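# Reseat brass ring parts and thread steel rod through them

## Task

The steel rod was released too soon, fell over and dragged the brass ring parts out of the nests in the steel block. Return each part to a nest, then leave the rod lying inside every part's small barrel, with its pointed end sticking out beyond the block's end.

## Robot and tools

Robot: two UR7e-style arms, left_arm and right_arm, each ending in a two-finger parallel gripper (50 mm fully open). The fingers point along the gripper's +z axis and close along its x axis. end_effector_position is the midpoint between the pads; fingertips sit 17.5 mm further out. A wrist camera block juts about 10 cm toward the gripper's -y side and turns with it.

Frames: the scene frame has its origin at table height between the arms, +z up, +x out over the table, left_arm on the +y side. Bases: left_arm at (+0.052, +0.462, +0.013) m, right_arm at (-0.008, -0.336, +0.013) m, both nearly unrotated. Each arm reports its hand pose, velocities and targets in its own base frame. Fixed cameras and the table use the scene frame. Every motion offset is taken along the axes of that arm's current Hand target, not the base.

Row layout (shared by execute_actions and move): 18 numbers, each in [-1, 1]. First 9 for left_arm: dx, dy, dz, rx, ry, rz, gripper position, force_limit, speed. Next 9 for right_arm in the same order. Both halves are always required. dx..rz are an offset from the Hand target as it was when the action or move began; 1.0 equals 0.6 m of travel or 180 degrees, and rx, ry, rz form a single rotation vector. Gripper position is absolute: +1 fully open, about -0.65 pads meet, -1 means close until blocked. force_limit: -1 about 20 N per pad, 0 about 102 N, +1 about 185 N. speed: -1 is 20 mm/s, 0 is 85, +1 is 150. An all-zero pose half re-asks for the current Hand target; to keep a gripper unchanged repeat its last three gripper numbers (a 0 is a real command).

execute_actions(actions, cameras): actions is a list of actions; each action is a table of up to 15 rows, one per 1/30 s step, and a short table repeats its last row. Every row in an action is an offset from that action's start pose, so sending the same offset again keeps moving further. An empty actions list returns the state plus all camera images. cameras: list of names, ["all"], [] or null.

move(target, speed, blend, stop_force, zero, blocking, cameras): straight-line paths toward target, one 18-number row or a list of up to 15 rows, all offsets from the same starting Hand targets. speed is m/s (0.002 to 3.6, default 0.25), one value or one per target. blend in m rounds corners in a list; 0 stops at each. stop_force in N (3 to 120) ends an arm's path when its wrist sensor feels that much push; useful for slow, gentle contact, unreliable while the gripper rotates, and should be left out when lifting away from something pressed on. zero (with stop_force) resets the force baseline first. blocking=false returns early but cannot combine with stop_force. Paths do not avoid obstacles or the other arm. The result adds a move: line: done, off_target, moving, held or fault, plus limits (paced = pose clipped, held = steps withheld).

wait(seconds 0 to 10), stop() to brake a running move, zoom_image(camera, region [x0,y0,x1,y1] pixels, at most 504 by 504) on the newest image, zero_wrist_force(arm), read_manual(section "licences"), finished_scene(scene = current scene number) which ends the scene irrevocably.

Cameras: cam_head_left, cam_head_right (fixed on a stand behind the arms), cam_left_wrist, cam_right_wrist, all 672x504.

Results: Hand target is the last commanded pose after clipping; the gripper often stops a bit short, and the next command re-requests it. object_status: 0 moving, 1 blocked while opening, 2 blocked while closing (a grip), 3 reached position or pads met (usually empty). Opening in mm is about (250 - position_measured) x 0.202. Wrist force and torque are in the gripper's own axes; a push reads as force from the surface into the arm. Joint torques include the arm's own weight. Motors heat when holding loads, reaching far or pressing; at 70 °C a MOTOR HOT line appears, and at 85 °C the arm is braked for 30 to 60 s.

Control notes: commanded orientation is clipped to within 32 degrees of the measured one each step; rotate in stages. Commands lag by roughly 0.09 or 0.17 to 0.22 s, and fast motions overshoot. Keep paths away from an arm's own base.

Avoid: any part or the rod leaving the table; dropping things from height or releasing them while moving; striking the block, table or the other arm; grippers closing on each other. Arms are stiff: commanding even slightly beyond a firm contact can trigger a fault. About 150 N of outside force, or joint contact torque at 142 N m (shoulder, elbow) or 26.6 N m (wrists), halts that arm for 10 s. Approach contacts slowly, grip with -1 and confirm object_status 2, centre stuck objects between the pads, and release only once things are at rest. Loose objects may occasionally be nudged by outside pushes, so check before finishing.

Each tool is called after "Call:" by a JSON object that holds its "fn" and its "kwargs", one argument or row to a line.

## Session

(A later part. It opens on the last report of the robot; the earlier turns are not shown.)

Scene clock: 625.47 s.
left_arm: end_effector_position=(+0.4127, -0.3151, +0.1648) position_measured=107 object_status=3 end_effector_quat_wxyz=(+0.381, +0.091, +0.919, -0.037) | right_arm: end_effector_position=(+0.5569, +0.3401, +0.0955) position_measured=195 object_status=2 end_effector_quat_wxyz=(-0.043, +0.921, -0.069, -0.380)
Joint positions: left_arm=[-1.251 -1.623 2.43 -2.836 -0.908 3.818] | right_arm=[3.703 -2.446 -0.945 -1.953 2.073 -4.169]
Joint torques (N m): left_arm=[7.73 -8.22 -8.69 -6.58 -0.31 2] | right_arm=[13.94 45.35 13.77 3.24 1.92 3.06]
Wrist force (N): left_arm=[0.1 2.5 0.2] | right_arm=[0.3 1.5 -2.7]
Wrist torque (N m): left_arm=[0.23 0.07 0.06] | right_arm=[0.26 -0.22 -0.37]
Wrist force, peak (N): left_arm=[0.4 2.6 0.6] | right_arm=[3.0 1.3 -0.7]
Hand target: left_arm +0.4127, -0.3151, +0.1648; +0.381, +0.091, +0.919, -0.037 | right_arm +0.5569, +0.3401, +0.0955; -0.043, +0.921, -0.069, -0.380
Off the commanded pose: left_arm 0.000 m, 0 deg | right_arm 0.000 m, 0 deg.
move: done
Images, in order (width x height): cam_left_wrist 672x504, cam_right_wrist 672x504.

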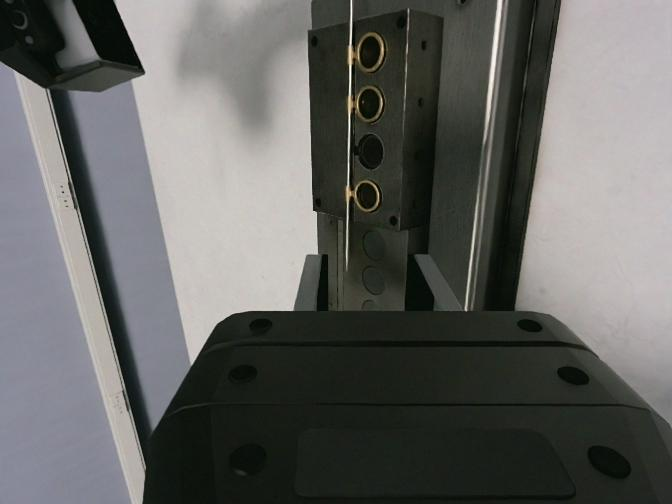

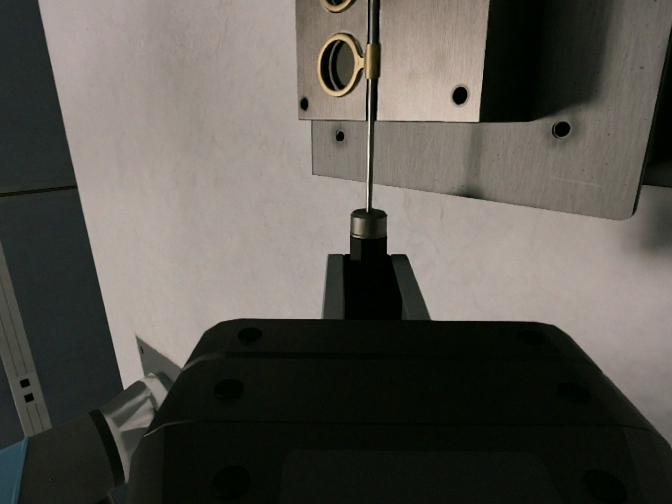

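Call:
{"fn": "zoom_image", "kwargs": {
  "camera": "cam_left_wrist",
  "region": [320, 20, 400, 80]
}}

Call:
{"fn": "zoom_image", "kwargs": {
  "camera": "cam_left_wrist",
  "region": [320, 165, 400, 225]
}}

Call:
{"fn": "zoom_image", "kwargs": {
  "camera": "cam_right_wrist",
  "region": [340, 30, 420, 90]
}}

Call:
{"fn": "zoom_image", "kwargs": {
  "camera": "cam_right_wrist",
  "region": [350, 80, 400, 140]
}}

Scaled by 6.300 from the camera's 672x504 image, which has a finer 960x720 frame.

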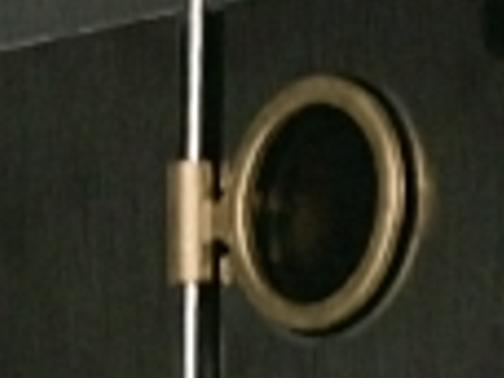

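Scaled by 6.300 from the camera's 672x504 image, which has a finer 960x720 frame.

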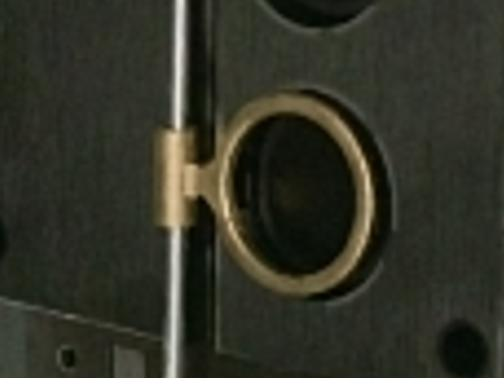

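Scaled by 6.300 from the camera's 672x504 image, which has a finer 960x720 frame.

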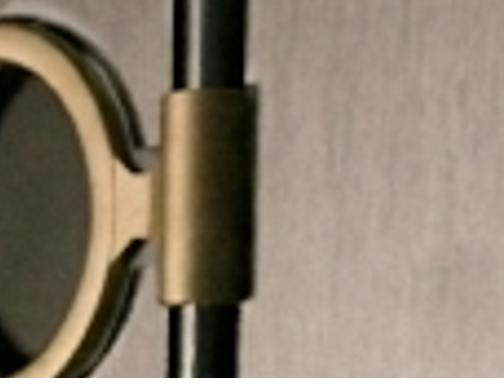

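Scaled by 8.400 from the camera's 672x504 image, which has a finer 960x720 frame.

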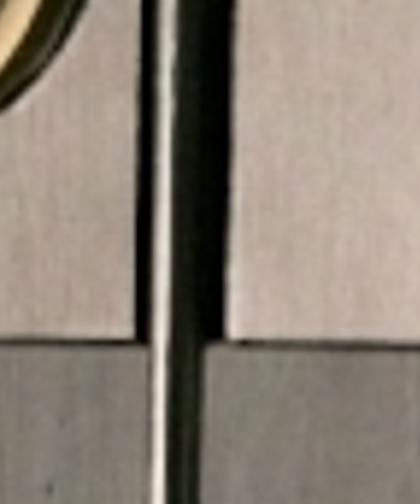

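Call:
{"fn": "zoom_image", "kwargs": {
  "camera": "cam_left_wrist",
  "region": [330, 170, 370, 200]
}}

Call:
{"fn": "zoom_image", "kwargs": {
  "camera": "cam_left_wrist",
  "region": [330, 85, 370, 115]
}}

Call:
{"fn": "zoom_image", "kwargs": {
  "camera": "cam_left_wrist",
  "region": [330, 200, 370, 230]
}}

Scaled by 12.600 from the camera's 672x504 image, which has a finer 960x720 frame.

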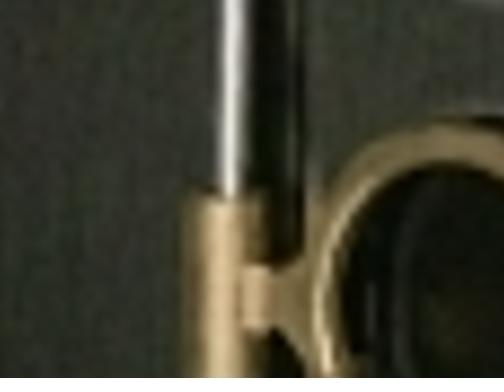

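Scaled by 12.600 from the camera's 672x504 image, which has a finer 960x720 frame.

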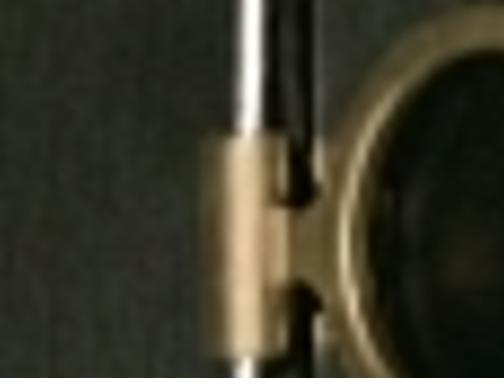

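Scaled by 12.600 from the camera's 672x504 image, which has a finer 960x720 frame.

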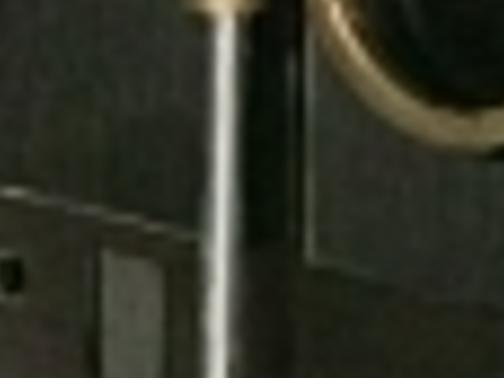

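Call:
{"fn": "zoom_image", "kwargs": {
  "camera": "cam_left_wrist",
  "region": [340, 173, 396, 215]
}}

Call:
{"fn": "zoom_image", "kwargs": {
  "camera": "cam_left_wrist",
  "region": [340, 83, 396, 125]
}}

Call:
{"fn": "zoom_image", "kwargs": {
  "camera": "cam_left_wrist",
  "region": [340, 30, 396, 72]
}}

Call:
{"fn": "zoom_image", "kwargs": {
  "camera": "cam_right_wrist",
  "region": [310, 20, 390, 80]
}}

Call:
{"fn": "zoom_image", "kwargs": {
  "camera": "cam_right_wrist",
  "region": [310, 0, 390, 30]
}}

Scaled by 9.000 from the camera's 672x504 image, which has a finer 960x720 frame.

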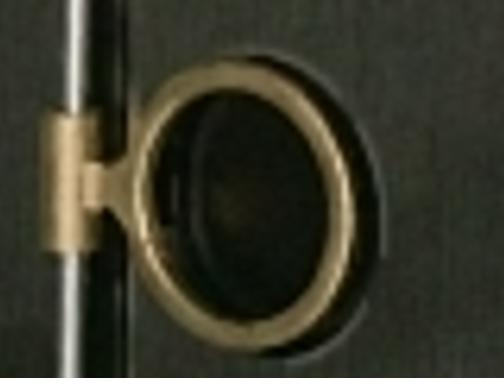

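Scaled by 9.000 from the camera's 672x504 image, which has a finer 960x720 frame.

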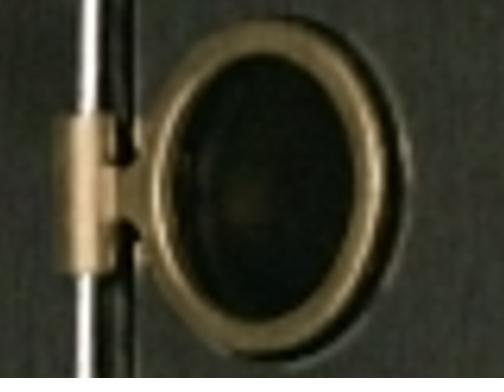

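Scaled by 9.000 from the camera's 672x504 image, which has a finer 960x720 frame.

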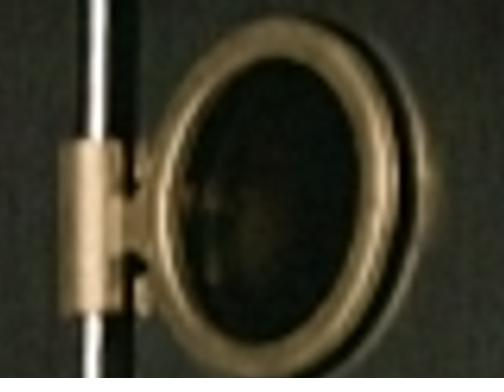

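Scaled by 6.300 from the camera's 672x504 image, which has a finer 960x720 frame.

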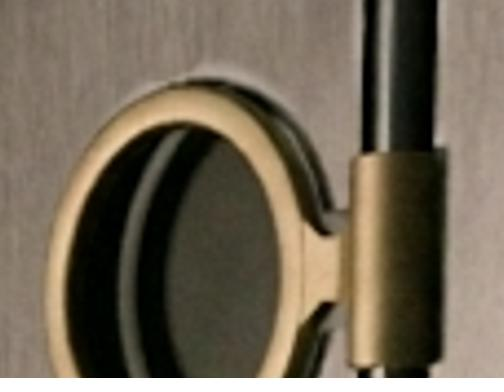

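Scaled by 6.300 from the camera's 672x504 image, which has a finer 960x720 frame.

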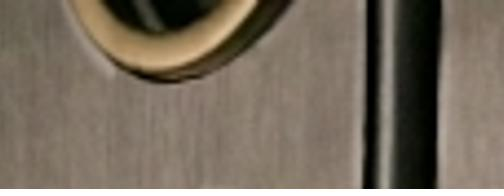

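Call:
{"fn": "zoom_image", "kwargs": {
  "camera": "cam_left_wrist",
  "region": [340, 128, 396, 170]
}}

Call:
{"fn": "zoom_image", "kwargs": {
  "camera": "cam_left_wrist",
  "region": [335, 225, 405, 310]
}}

Scaled by 9.000 from the camera's 672x504 image, which has a finer 960x720 frame.

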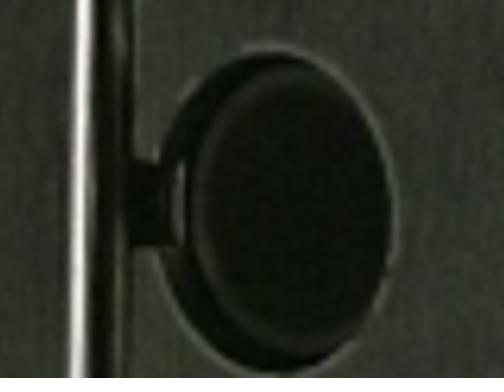

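Scaled by 5.929 from the camera's 672x504 image, which has a finer 960x720 frame.

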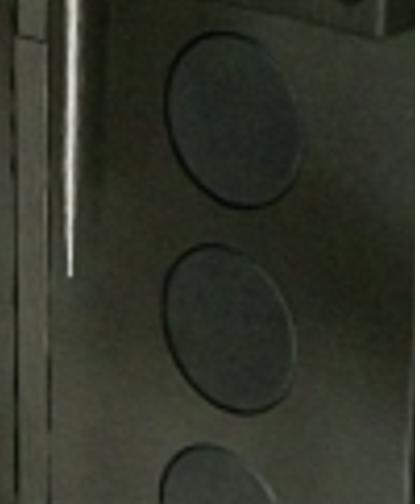

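Call:
{"fn": "move", "kwargs": {
  "target": [-0.1333, 0, 0, 0, 0, 0, 0.3, -0.9, -0.5, 0, 0, 0, 0, 0, 0, -1, -0.4, -0.8],
  "speed": 0.15,
  "cameras": ["cam_left_wrist"]
}}

Call:
{"fn": "zoom_image", "kwargs": {
  "camera": "cam_left_wrist",
  "region": [470, 20, 550, 80]
}}

Call:
{"fn": "zoom_image", "kwargs": {
  "camera": "cam_left_wrist",
  "region": [470, 160, 550, 220]
}}

Scene clock: 749.87 s.
left_arm: end_effector_position=(+0.4681, -0.3261, +0.2213) position_measured=107 object_status=3 end_effector_quat_wxyz=(+0.381, +0.091, +0.919, -0.037) | right_arm: end_effector_position=(+0.5569, +0.3401, +0.0955) position_measured=195 object_status=2 end_effector_quat_wxyz=(-0.043, +0.921, -0.069, -0.380)
Joint positions: left_arm=[-1.121 -1.601 2.242 -2.753 -0.97 3.959] | right_arm=[3.703 -2.446 -0.945 -1.953 2.073 -4.169]
Joint torques (N m): left_arm=[9.59 -13.49 -30.21 -0.66 -0.99 1.84] | right_arm=[13.94 45.54 13.77 3.23 1.94 2.98]
Wrist force (N): left_arm=[0.5 1.9 0.1] | right_arm=[1.1 1.3 -1.7]
Wrist torque (N m): left_arm=[0.14 0.00 0.07] | right_arm=[0.24 -0.26 -0.37]
Wrist force, peak (N): left_arm=[1.1 2.7 0.6] | right_arm=[0.6 1.8 -2.6]
Hand target: left_arm +0.4681, -0.3262, +0.2214; +0.381, +0.091, +0.919, -0.037 | right_arm +0.5569, +0.3401, +0.0955; -0.043, +0.921, -0.069, -0.380
Off the commanded pose: left_arm 0.000 m, 0 deg | right_arm 0.000 m, 0 deg.
move: done
Images, in order (width x height): cam_left_wrist 672x504.

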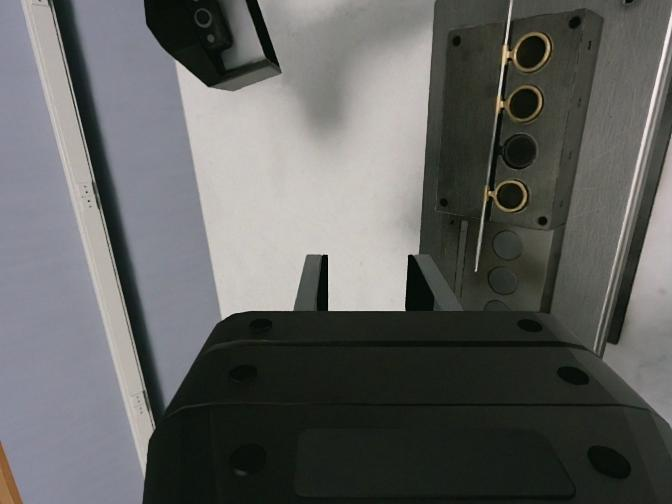

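Scaled by 6.300 from the camera's 672x504 image, which has a finer 960x720 frame.

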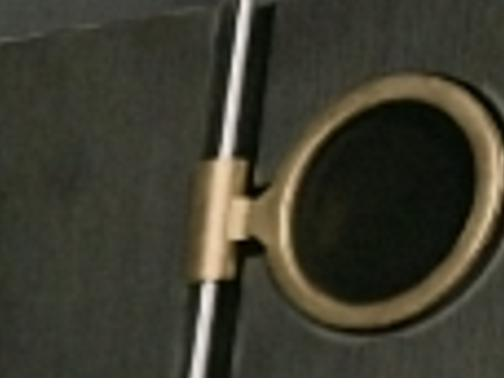

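Scaled by 6.300 from the camera's 672x504 image, which has a finer 960x720 frame.

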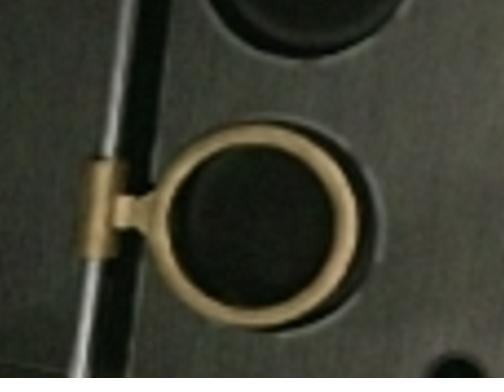

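Call:
{"fn": "zoom_image", "kwargs": {
  "camera": "cam_left_wrist",
  "region": [475, 130, 515, 160]
}}

Call:
{"fn": "zoom_image", "kwargs": {
  "camera": "cam_left_wrist",
  "region": [475, 160, 515, 190]
}}

Call:
{"fn": "zoom_image", "kwargs": {
  "camera": "cam_left_wrist",
  "region": [470, 195, 510, 225]
}}

Call:
{"fn": "zoom_image", "kwargs": {
  "camera": "cam_left_wrist",
  "region": [490, 15, 530, 45]
}}

Call:
{"fn": "zoom_image", "kwargs": {
  "camera": "cam_left_wrist",
  "region": [485, 60, 525, 90]
}}

Scaled by 12.600 from the camera's 672x504 image, which has a finer 960x720 frame.

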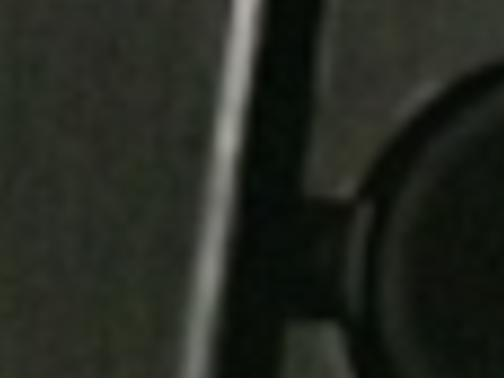

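Scaled by 12.600 from the camera's 672x504 image, which has a finer 960x720 frame.

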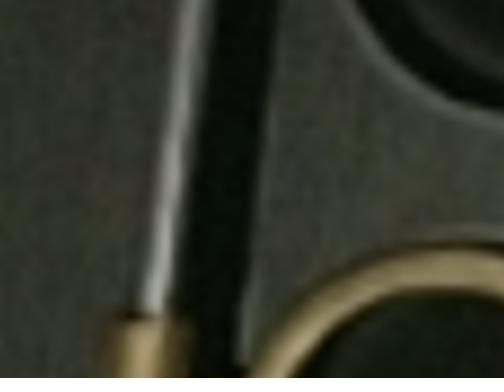

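Scaled by 12.600 from the camera's 672x504 image, which has a finer 960x720 frame.

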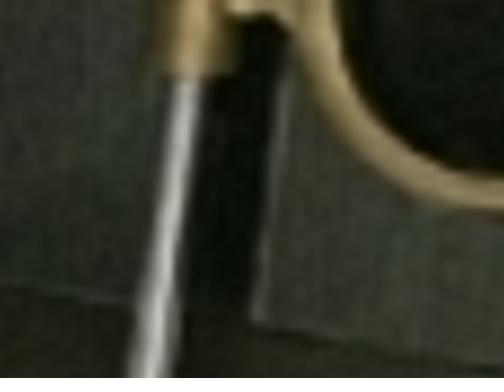

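Scaled by 12.600 from the camera's 672x504 image, which has a finer 960x720 frame.

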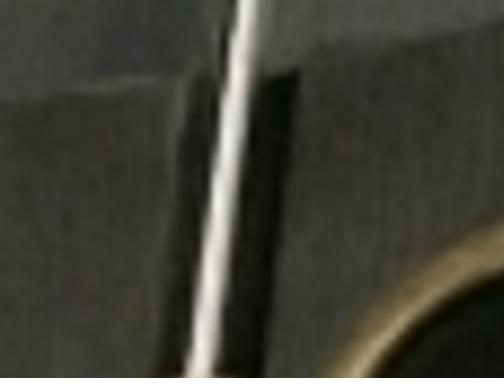

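Scaled by 12.600 from the camera's 672x504 image, which has a finer 960x720 frame.

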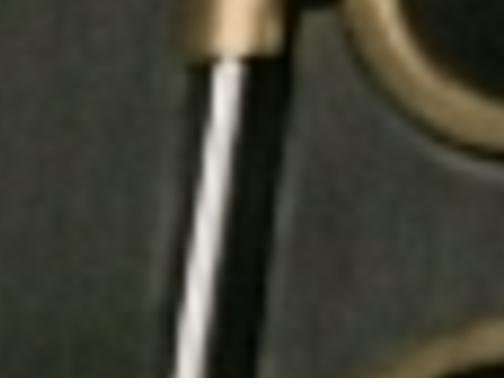

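Call:
{"fn": "move", "kwargs": {
  "target": [0, 0, 0, 0, 0, 0, 0.3, -0.9, -0.5, -0.000825, -0.000056, -0.001531, 0, 0, 0, -1, -0.4, -0.8],
  "speed": 0.02,
  "cameras": ["cam_left_wrist"]
}}

Call:
{"fn": "zoom_image", "kwargs": {
  "camera": "cam_left_wrist",
  "region": [490, 15, 530, 45]
}}

Call:
{"fn": "zoom_image", "kwargs": {
  "camera": "cam_left_wrist",
  "region": [475, 160, 515, 190]
}}

Call:
{"fn": "zoom_image", "kwargs": {
  "camera": "cam_left_wrist",
  "region": [470, 195, 510, 225]
}}

Scene clock: 790.27 s.
left_arm: end_effector_position=(+0.4681, -0.3262, +0.2214) position_measured=107 object_status=3 end_effector_quat_wxyz=(+0.381, +0.091, +0.919, -0.037) | right_arm: end_effector_position=(+0.5571, +0.3401, +0.0964) position_measured=195 object_status=2 end_effector_quat_wxyz=(-0.043, +0.921, -0.069, -0.380)
Joint positions: left_arm=[-1.121 -1.601 2.241 -2.753 -0.971 3.96] | right_arm=[3.703 -2.446 -0.943 -1.956 2.072 -4.169]
Joint torques (N m): left_arm=[8.07 -11.64 -30.53 -0.93 -0.87 1.94] | right_arm=[-13.56 47.41 38.01 -1.05 -0.53 -2.28]
Wrist force (N): left_arm=[0.5 1.6 0.0] | right_arm=[2.6 1.3 -0.6]
Wrist torque (N m): left_arm=[0.10 0.00 0.07] | right_arm=[0.08 -0.21 -0.12]
Wrist force, peak (N): left_arm=[0.7 2.0 -0.2] | right_arm=[0.6 1.5 -2.9]
Hand target: left_arm +0.4681, -0.3262, +0.2214; +0.381, +0.091, +0.919, -0.037 | right_arm +0.5572, +0.3400, +0.0965; -0.043, +0.921, -0.069, -0.380
Off the commanded pose: left_arm 0.000 m, 0 deg | right_arm 0.000 m, 0 deg.
move: done
Images, in order (width x height): cam_left_wrist 672x504.

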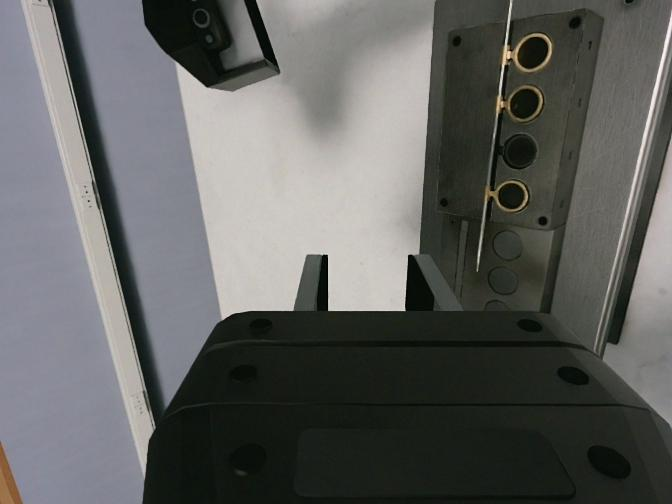

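Scaled by 12.600 from the camera's 672x504 image, which has a finer 960x720 frame.

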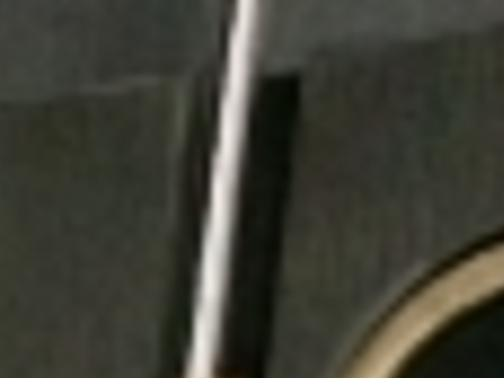

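Scaled by 12.600 from the camera's 672x504 image, which has a finer 960x720 frame.

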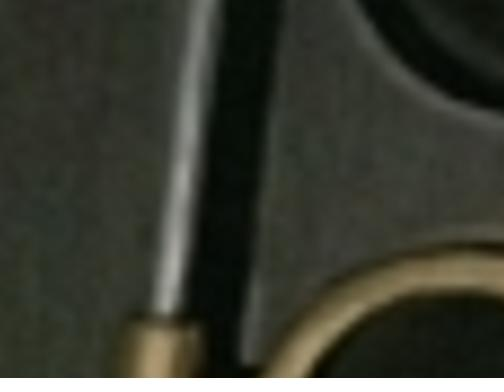

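Scaled by 12.600 from the camera's 672x504 image, which has a finer 960x720 frame.

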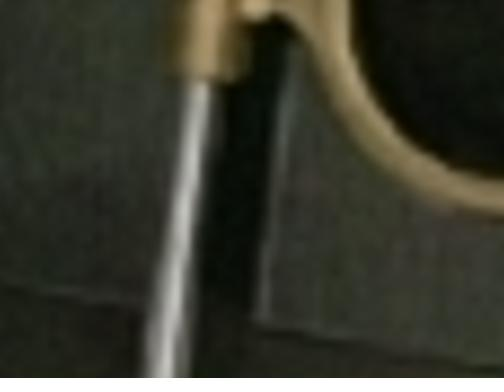

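Call:
{"fn": "zoom_image", "kwargs": {
  "camera": "cam_left_wrist",
  "region": [430, 15, 470, 45]
}}

Call:
{"fn": "zoom_image", "kwargs": {
  "camera": "cam_left_wrist",
  "region": [420, 190, 460, 220]
}}

Call:
{"fn": "zoom_image", "kwargs": {
  "camera": "cam_left_wrist",
  "region": [570, 5, 610, 35]
}}

Call:
{"fn": "zoom_image", "kwargs": {
  "camera": "cam_left_wrist",
  "region": [540, 205, 580, 235]
}}

Scaled by 12.600 from the camera's 672x504 image, which has a finer 960x720 frame.

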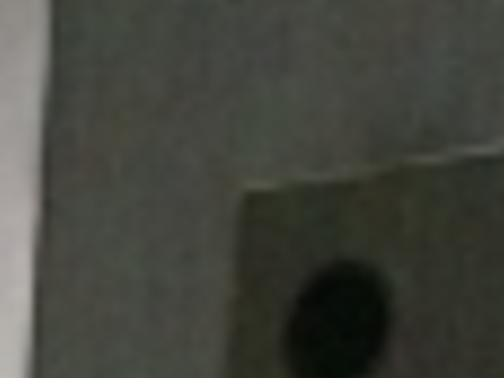

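Scaled by 12.600 from the camera's 672x504 image, which has a finer 960x720 frame.

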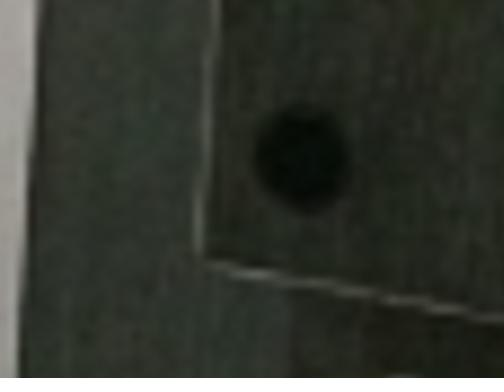

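Scaled by 12.600 from the camera's 672x504 image, which has a finer 960x720 frame.

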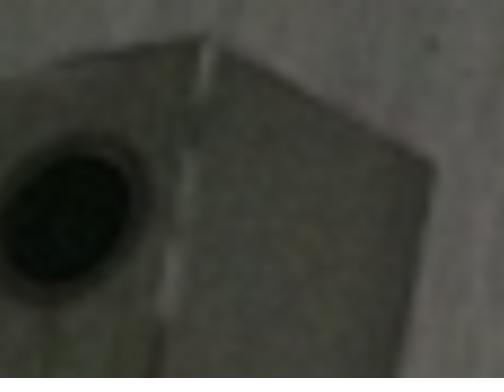

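Scaled by 12.600 from the camera's 672x504 image, which has a finer 960x720 frame.

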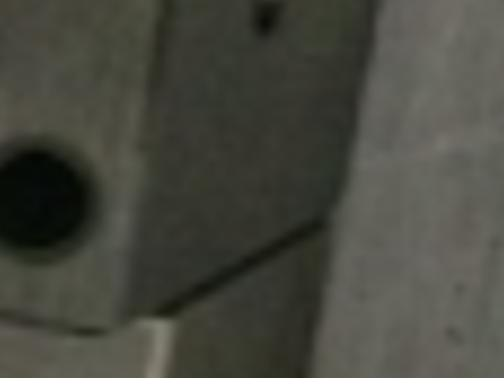

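Call:
{"fn": "wait", "kwargs": {
  "seconds": 0,
  "cameras": ["cam_right_wrist"]
}}

Call:
{"fn": "zoom_image", "kwargs": {
  "camera": "cam_right_wrist",
  "region": [350, 80, 400, 140]
}}

Call:
{"fn": "zoom_image", "kwargs": {
  "camera": "cam_right_wrist",
  "region": [340, 0, 400, 45]
}}

Scene clock: 842.63 s.
left_arm: end_effector_position=(+0.4681, -0.3262, +0.2214) position_measured=107 object_status=3 end_effector_quat_wxyz=(+0.381, +0.091, +0.919, -0.037) | right_arm: end_effector_position=(+0.5572, +0.3400, +0.0965) position_measured=195 object_status=2 end_effector_quat_wxyz=(-0.043, +0.921, -0.069, -0.380)
Joint positions: left_arm=[-1.121 -1.601 2.241 -2.753 -0.971 3.96] | right_arm=[3.703 -2.446 -0.943 -1.956 2.072 -4.17]
Joint torques (N m): left_arm=[8.06 -11.8 -30.6 -0.96 -0.79 1.94] | right_arm=[-12.83 47.49 38.62 -0.88 -0.45 -2.43]
Wrist force (N): left_arm=[0.2 1.7 0.0] | right_arm=[2.3 1.1 -0.8]
Wrist torque (N m): left_arm=[0.11 0.03 0.07] | right_arm=[0.06 -0.20 -0.14]
Wrist force, peak (N): left_arm=[0.4 2.1 0.0] | right_arm=[2.6 1.4 -0.7]
Hand target: left_arm +0.4681, -0.3262, +0.2214; +0.381, +0.091, +0.919, -0.037 | right_arm +0.5572, +0.3400, +0.0965; -0.043, +0.921, -0.069, -0.380
Tool commands: left_gripper/position=+0.3 left_gripper/force_limit=-0.9 left_gripper/speed=-0.5 right_gripper/position=-1.0 right_gripper/force_limit=-0.4 right_gripper/speed=-0.8
Off the commanded pose: left_arm 0.000 m, 0 deg | right_arm 0.000 m, 0 deg.
Images, in order (width x height): cam_right_wrist 672x504.

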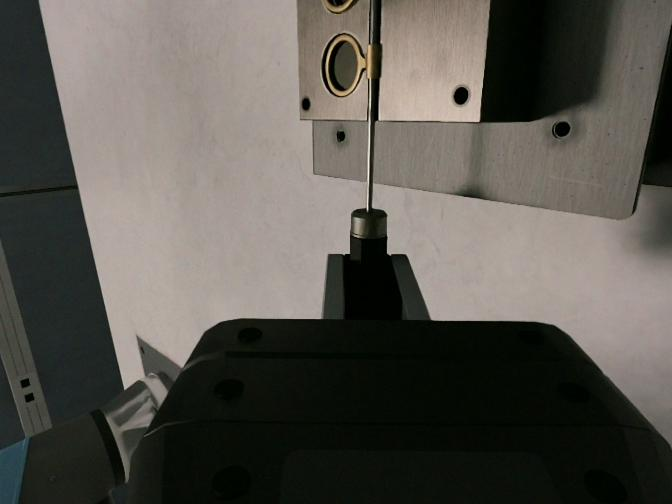

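Scaled by 8.400 from the camera's 672x504 image, which has a finer 960x720 frame.

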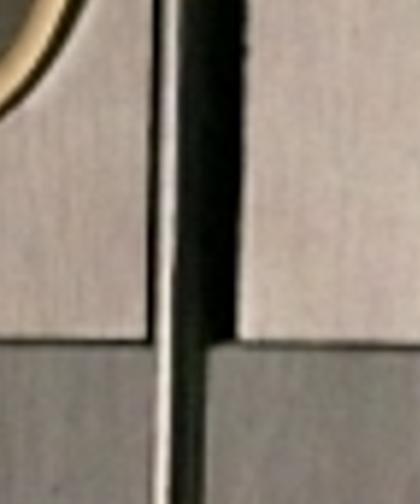

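Scaled by 8.400 from the camera's 672x504 image, which has a finer 960x720 frame.

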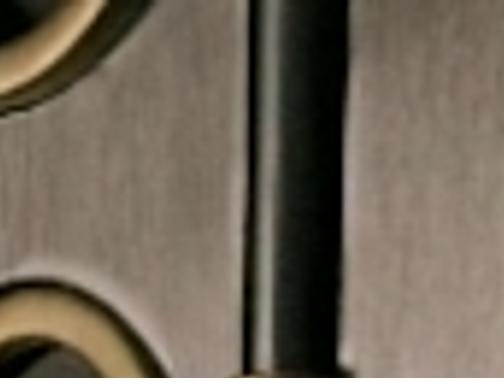

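Call:
{"fn": "move", "kwargs": {
  "target": [0, 0, 0, 0, 0, 0, 0.3, -0.9, -0.5, -0.000412, -0.000101, -0.002768, -0.00491, -0.00006, -0.00161, -1, -0.4, -0.8],
  "speed": 0.02,
  "cameras": ["cam_left_wrist", "cam_right_wrist"]
}}

Call:
{"fn": "zoom_image", "kwargs": {
  "camera": "cam_left_wrist",
  "region": [490, 15, 530, 45]
}}

Call:
{"fn": "zoom_image", "kwargs": {
  "camera": "cam_left_wrist",
  "region": [470, 195, 510, 225]
}}

Call:
{"fn": "zoom_image", "kwargs": {
  "camera": "cam_right_wrist",
  "region": [350, 80, 400, 140]
}}

Call:
{"fn": "zoom_image", "kwargs": {
  "camera": "cam_right_wrist",
  "region": [340, 0, 400, 45]
}}

Scene clock: 879.20 s.
left_arm: end_effector_position=(+0.4681, -0.3262, +0.2214) position_measured=107 object_status=3 end_effector_quat_wxyz=(+0.381, +0.091, +0.919, -0.037) | right_arm: end_effector_position=(+0.5581, +0.3399, +0.0978) position_measured=195 object_status=2 end_effector_quat_wxyz=(-0.037, +0.922, -0.064, -0.381)
Joint positions: left_arm=[-1.121 -1.601 2.241 -2.753 -0.971 3.96] | right_arm=[3.706 -2.455 -0.922 -1.976 2.061 -4.176]
Joint torques (N m): left_arm=[8.27 -12.05 -30.47 -0.99 -0.84 1.9] | right_arm=[14.3 47.74 38.36 -1.05 -0.44 -2.5]
Wrist force (N): left_arm=[0.5 1.9 -0.1] | right_arm=[2.6 1.0 -0.8]
Wrist torque (N m): left_arm=[0.15 -0.01 0.07] | right_arm=[0.02 -0.19 -0.01]
Wrist force, peak (N): left_arm=[0.4 2.1 0.0] | right_arm=[2.7 1.2 -0.6]
Hand target: left_arm +0.4681, -0.3262, +0.2214; +0.381, +0.091, +0.919, -0.037 | right_arm +0.5581, +0.3399, +0.0978; -0.037, +0.922, -0.063, -0.381
Off the commanded pose: left_arm 0.000 m, 0 deg | right_arm 0.000 m, 0 deg.
move: done
Images, in order (width x height): cam_left_wrist 672x504, cam_right_wrist 672x504.

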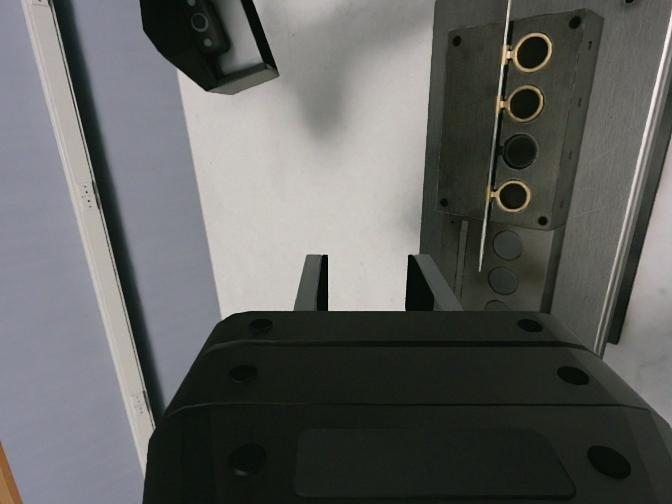

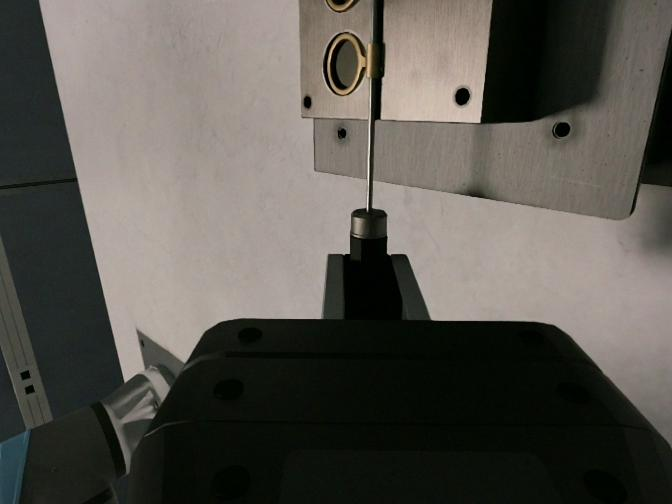

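Scaled by 12.600 from the camera's 672x504 image, which has a finer 960x720 frame.

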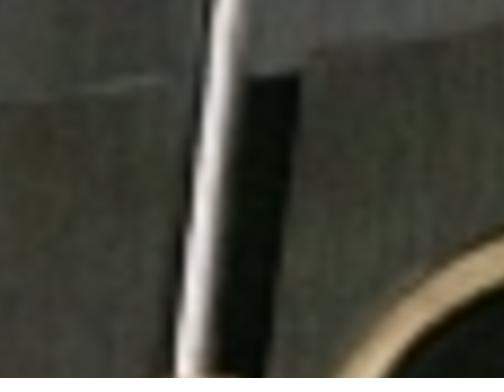

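Scaled by 12.600 from the camera's 672x504 image, which has a finer 960x720 frame.

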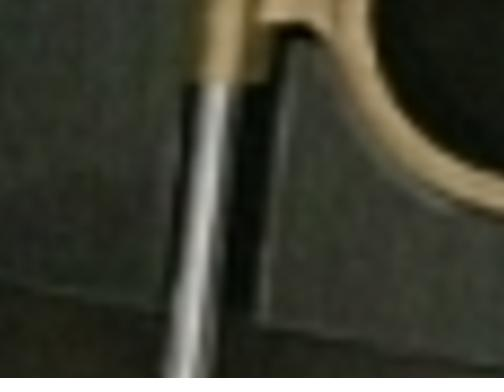

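Scaled by 8.400 from the camera's 672x504 image, which has a finer 960x720 frame.

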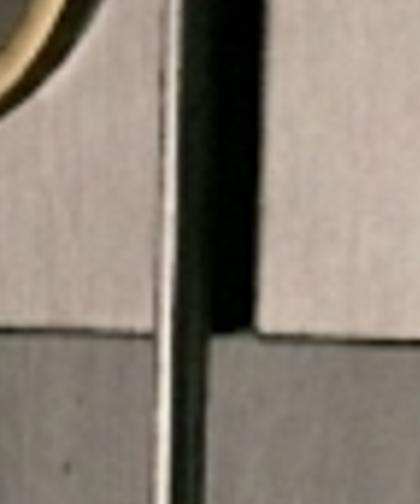

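Scaled by 8.400 from the camera's 672x504 image, which has a finer 960x720 frame.

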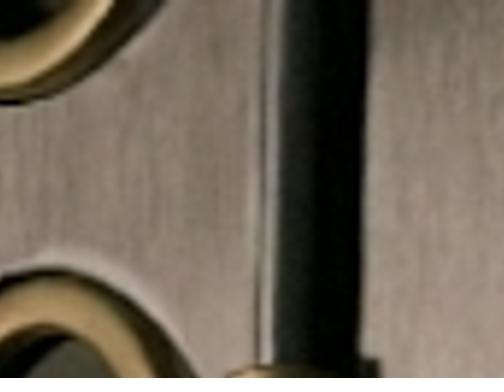

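Call:
{"fn": "move", "kwargs": {
  "target": [0.1333, 0, 0, 0, 0, 0, 0.3, -0.9, -0.5, 0, 0, 0, 0, 0, 0, -1, -0.4, -0.8],
  "speed": 0.15,
  "cameras": ["cam_left_wrist", "cam_right_wrist"]
}}

Call:
{"fn": "zoom_image", "kwargs": {
  "camera": "cam_left_wrist",
  "region": [335, 10, 375, 40]
}}

Call:
{"fn": "zoom_image", "kwargs": {
  "camera": "cam_left_wrist",
  "region": [330, 195, 370, 225]
}}

Call:
{"fn": "zoom_image", "kwargs": {
  "camera": "cam_right_wrist",
  "region": [355, 95, 395, 125]
}}

Call:
{"fn": "zoom_image", "kwargs": {
  "camera": "cam_right_wrist",
  "region": [355, 0, 395, 30]
}}

Scene clock: 888.77 s.
left_arm: end_effector_position=(+0.4128, -0.3152, +0.1649) position_measured=107 object_status=3 end_effector_quat_wxyz=(+0.381, +0.091, +0.919, -0.037) | right_arm: end_effector_position=(+0.5581, +0.3399, +0.0978) position_measured=195 object_status=2 end_effector_quat_wxyz=(-0.037, +0.922, -0.063, -0.381)
Joint positions: left_arm=[-1.251 -1.623 2.43 -2.836 -0.908 3.818] | right_arm=[3.706 -2.455 -0.922 -1.977 2.061 -4.176]
Joint torques (N m): left_arm=[-10.25 -25.5 -7.91 -6.67 3.55 -2.13] | right_arm=[15.01 47.67 38.44 -0.96 -0.48 -2.44]
Wrist force (N): left_arm=[0.4 2.4 0.4] | right_arm=[2.7 1.1 -0.4]
Wrist torque (N m): left_arm=[0.22 0.03 0.20] | right_arm=[0.03 -0.20 -0.02]
Wrist force, peak (N): left_arm=[0.6 2.6 0.5] | right_arm=[3.0 1.3 -0.5]
Hand target: left_arm +0.4127, -0.3151, +0.1648; +0.381, +0.091, +0.919, -0.037 | right_arm +0.5581, +0.3399, +0.0978; -0.037, +0.922, -0.063, -0.381
Off the commanded pose: left_arm 0.000 m, 0 deg | right_arm 0.000 m, 0 deg.
move: done
Images, in order (width x height): cam_left_wrist 672x504, cam_right_wrist 672x504.

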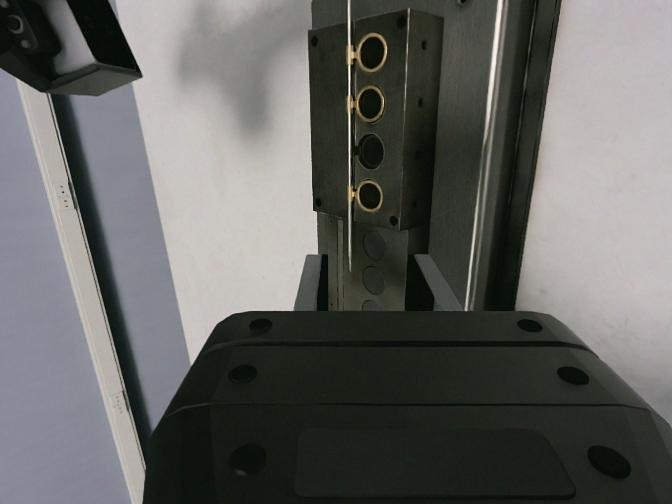

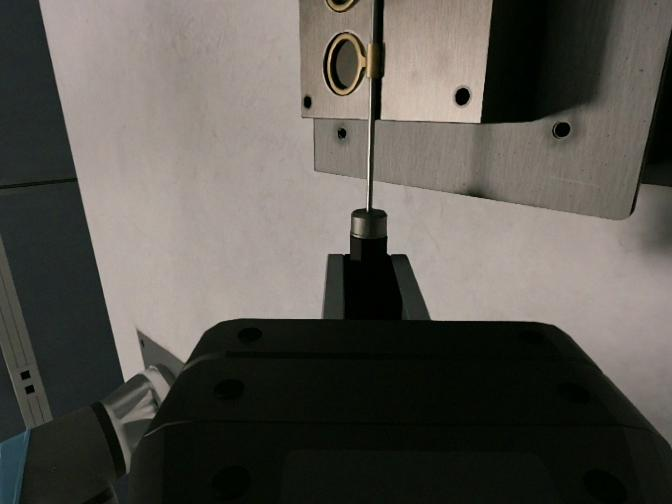

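Scaled by 12.600 from the camera's 672x504 image, which has a finer 960x720 frame.

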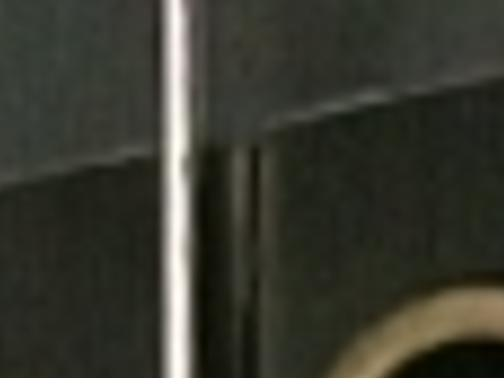

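Scaled by 12.600 from the camera's 672x504 image, which has a finer 960x720 frame.

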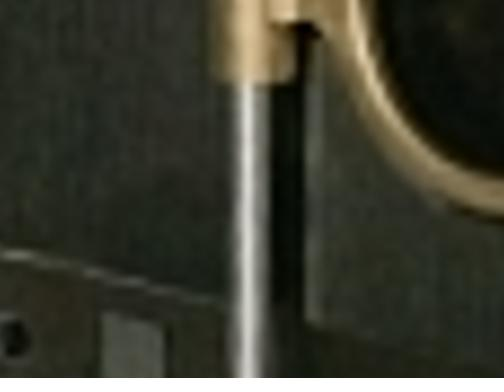

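Scaled by 12.600 from the camera's 672x504 image, which has a finer 960x720 frame.

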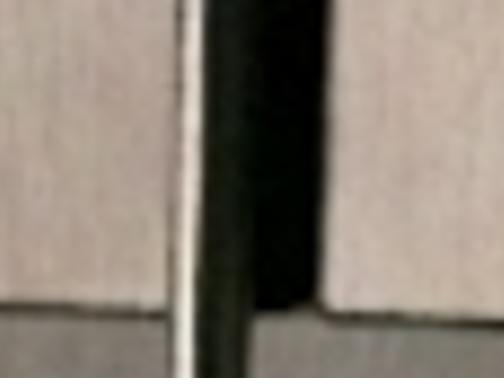

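Scaled by 12.600 from the camera's 672x504 image, which has a finer 960x720 frame.

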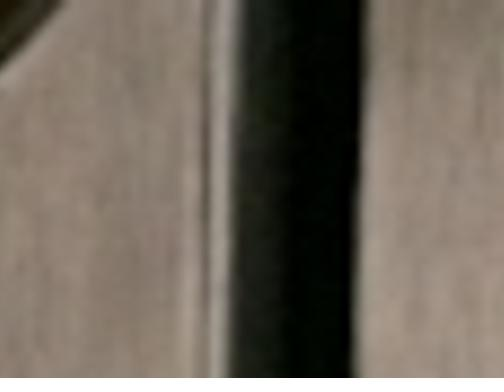

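Call:
{"fn": "zoom_image", "kwargs": {
  "camera": "cam_left_wrist",
  "region": [342, 16, 366, 34]
}}

Call:
{"fn": "zoom_image", "kwargs": {
  "camera": "cam_left_wrist",
  "region": [342, 68, 366, 86]
}}

Call:
{"fn": "zoom_image", "kwargs": {
  "camera": "cam_left_wrist",
  "region": [342, 128, 366, 146]
}}

Call:
{"fn": "zoom_image", "kwargs": {
  "camera": "cam_left_wrist",
  "region": [342, 202, 366, 220]
}}

Scaled by 21.000 from the camera's 672x504 image, which has a finer 960x720 frame.

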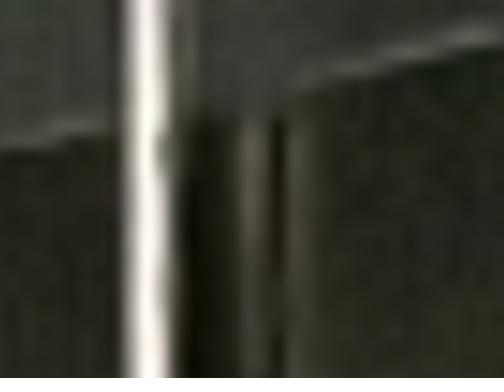

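Scaled by 21.000 from the camera's 672x504 image, which has a finer 960x720 frame.

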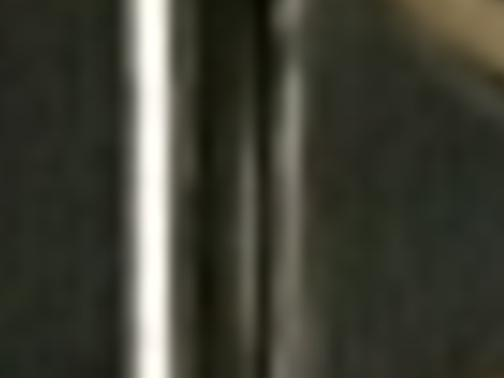

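Scaled by 21.000 from the camera's 672x504 image, which has a finer 960x720 frame.

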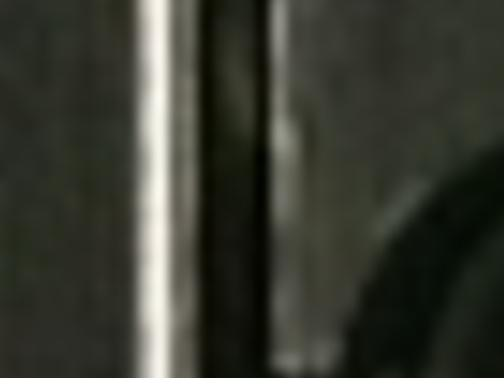

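Scaled by 21.000 from the camera's 672x504 image, which has a finer 960x720 frame.

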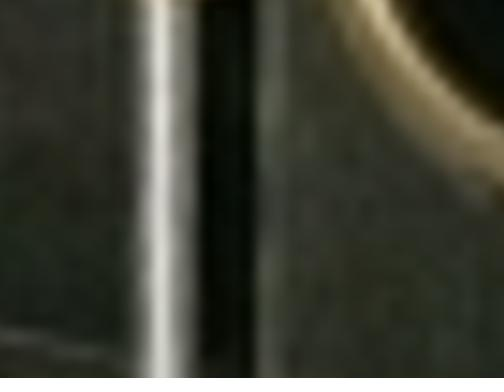

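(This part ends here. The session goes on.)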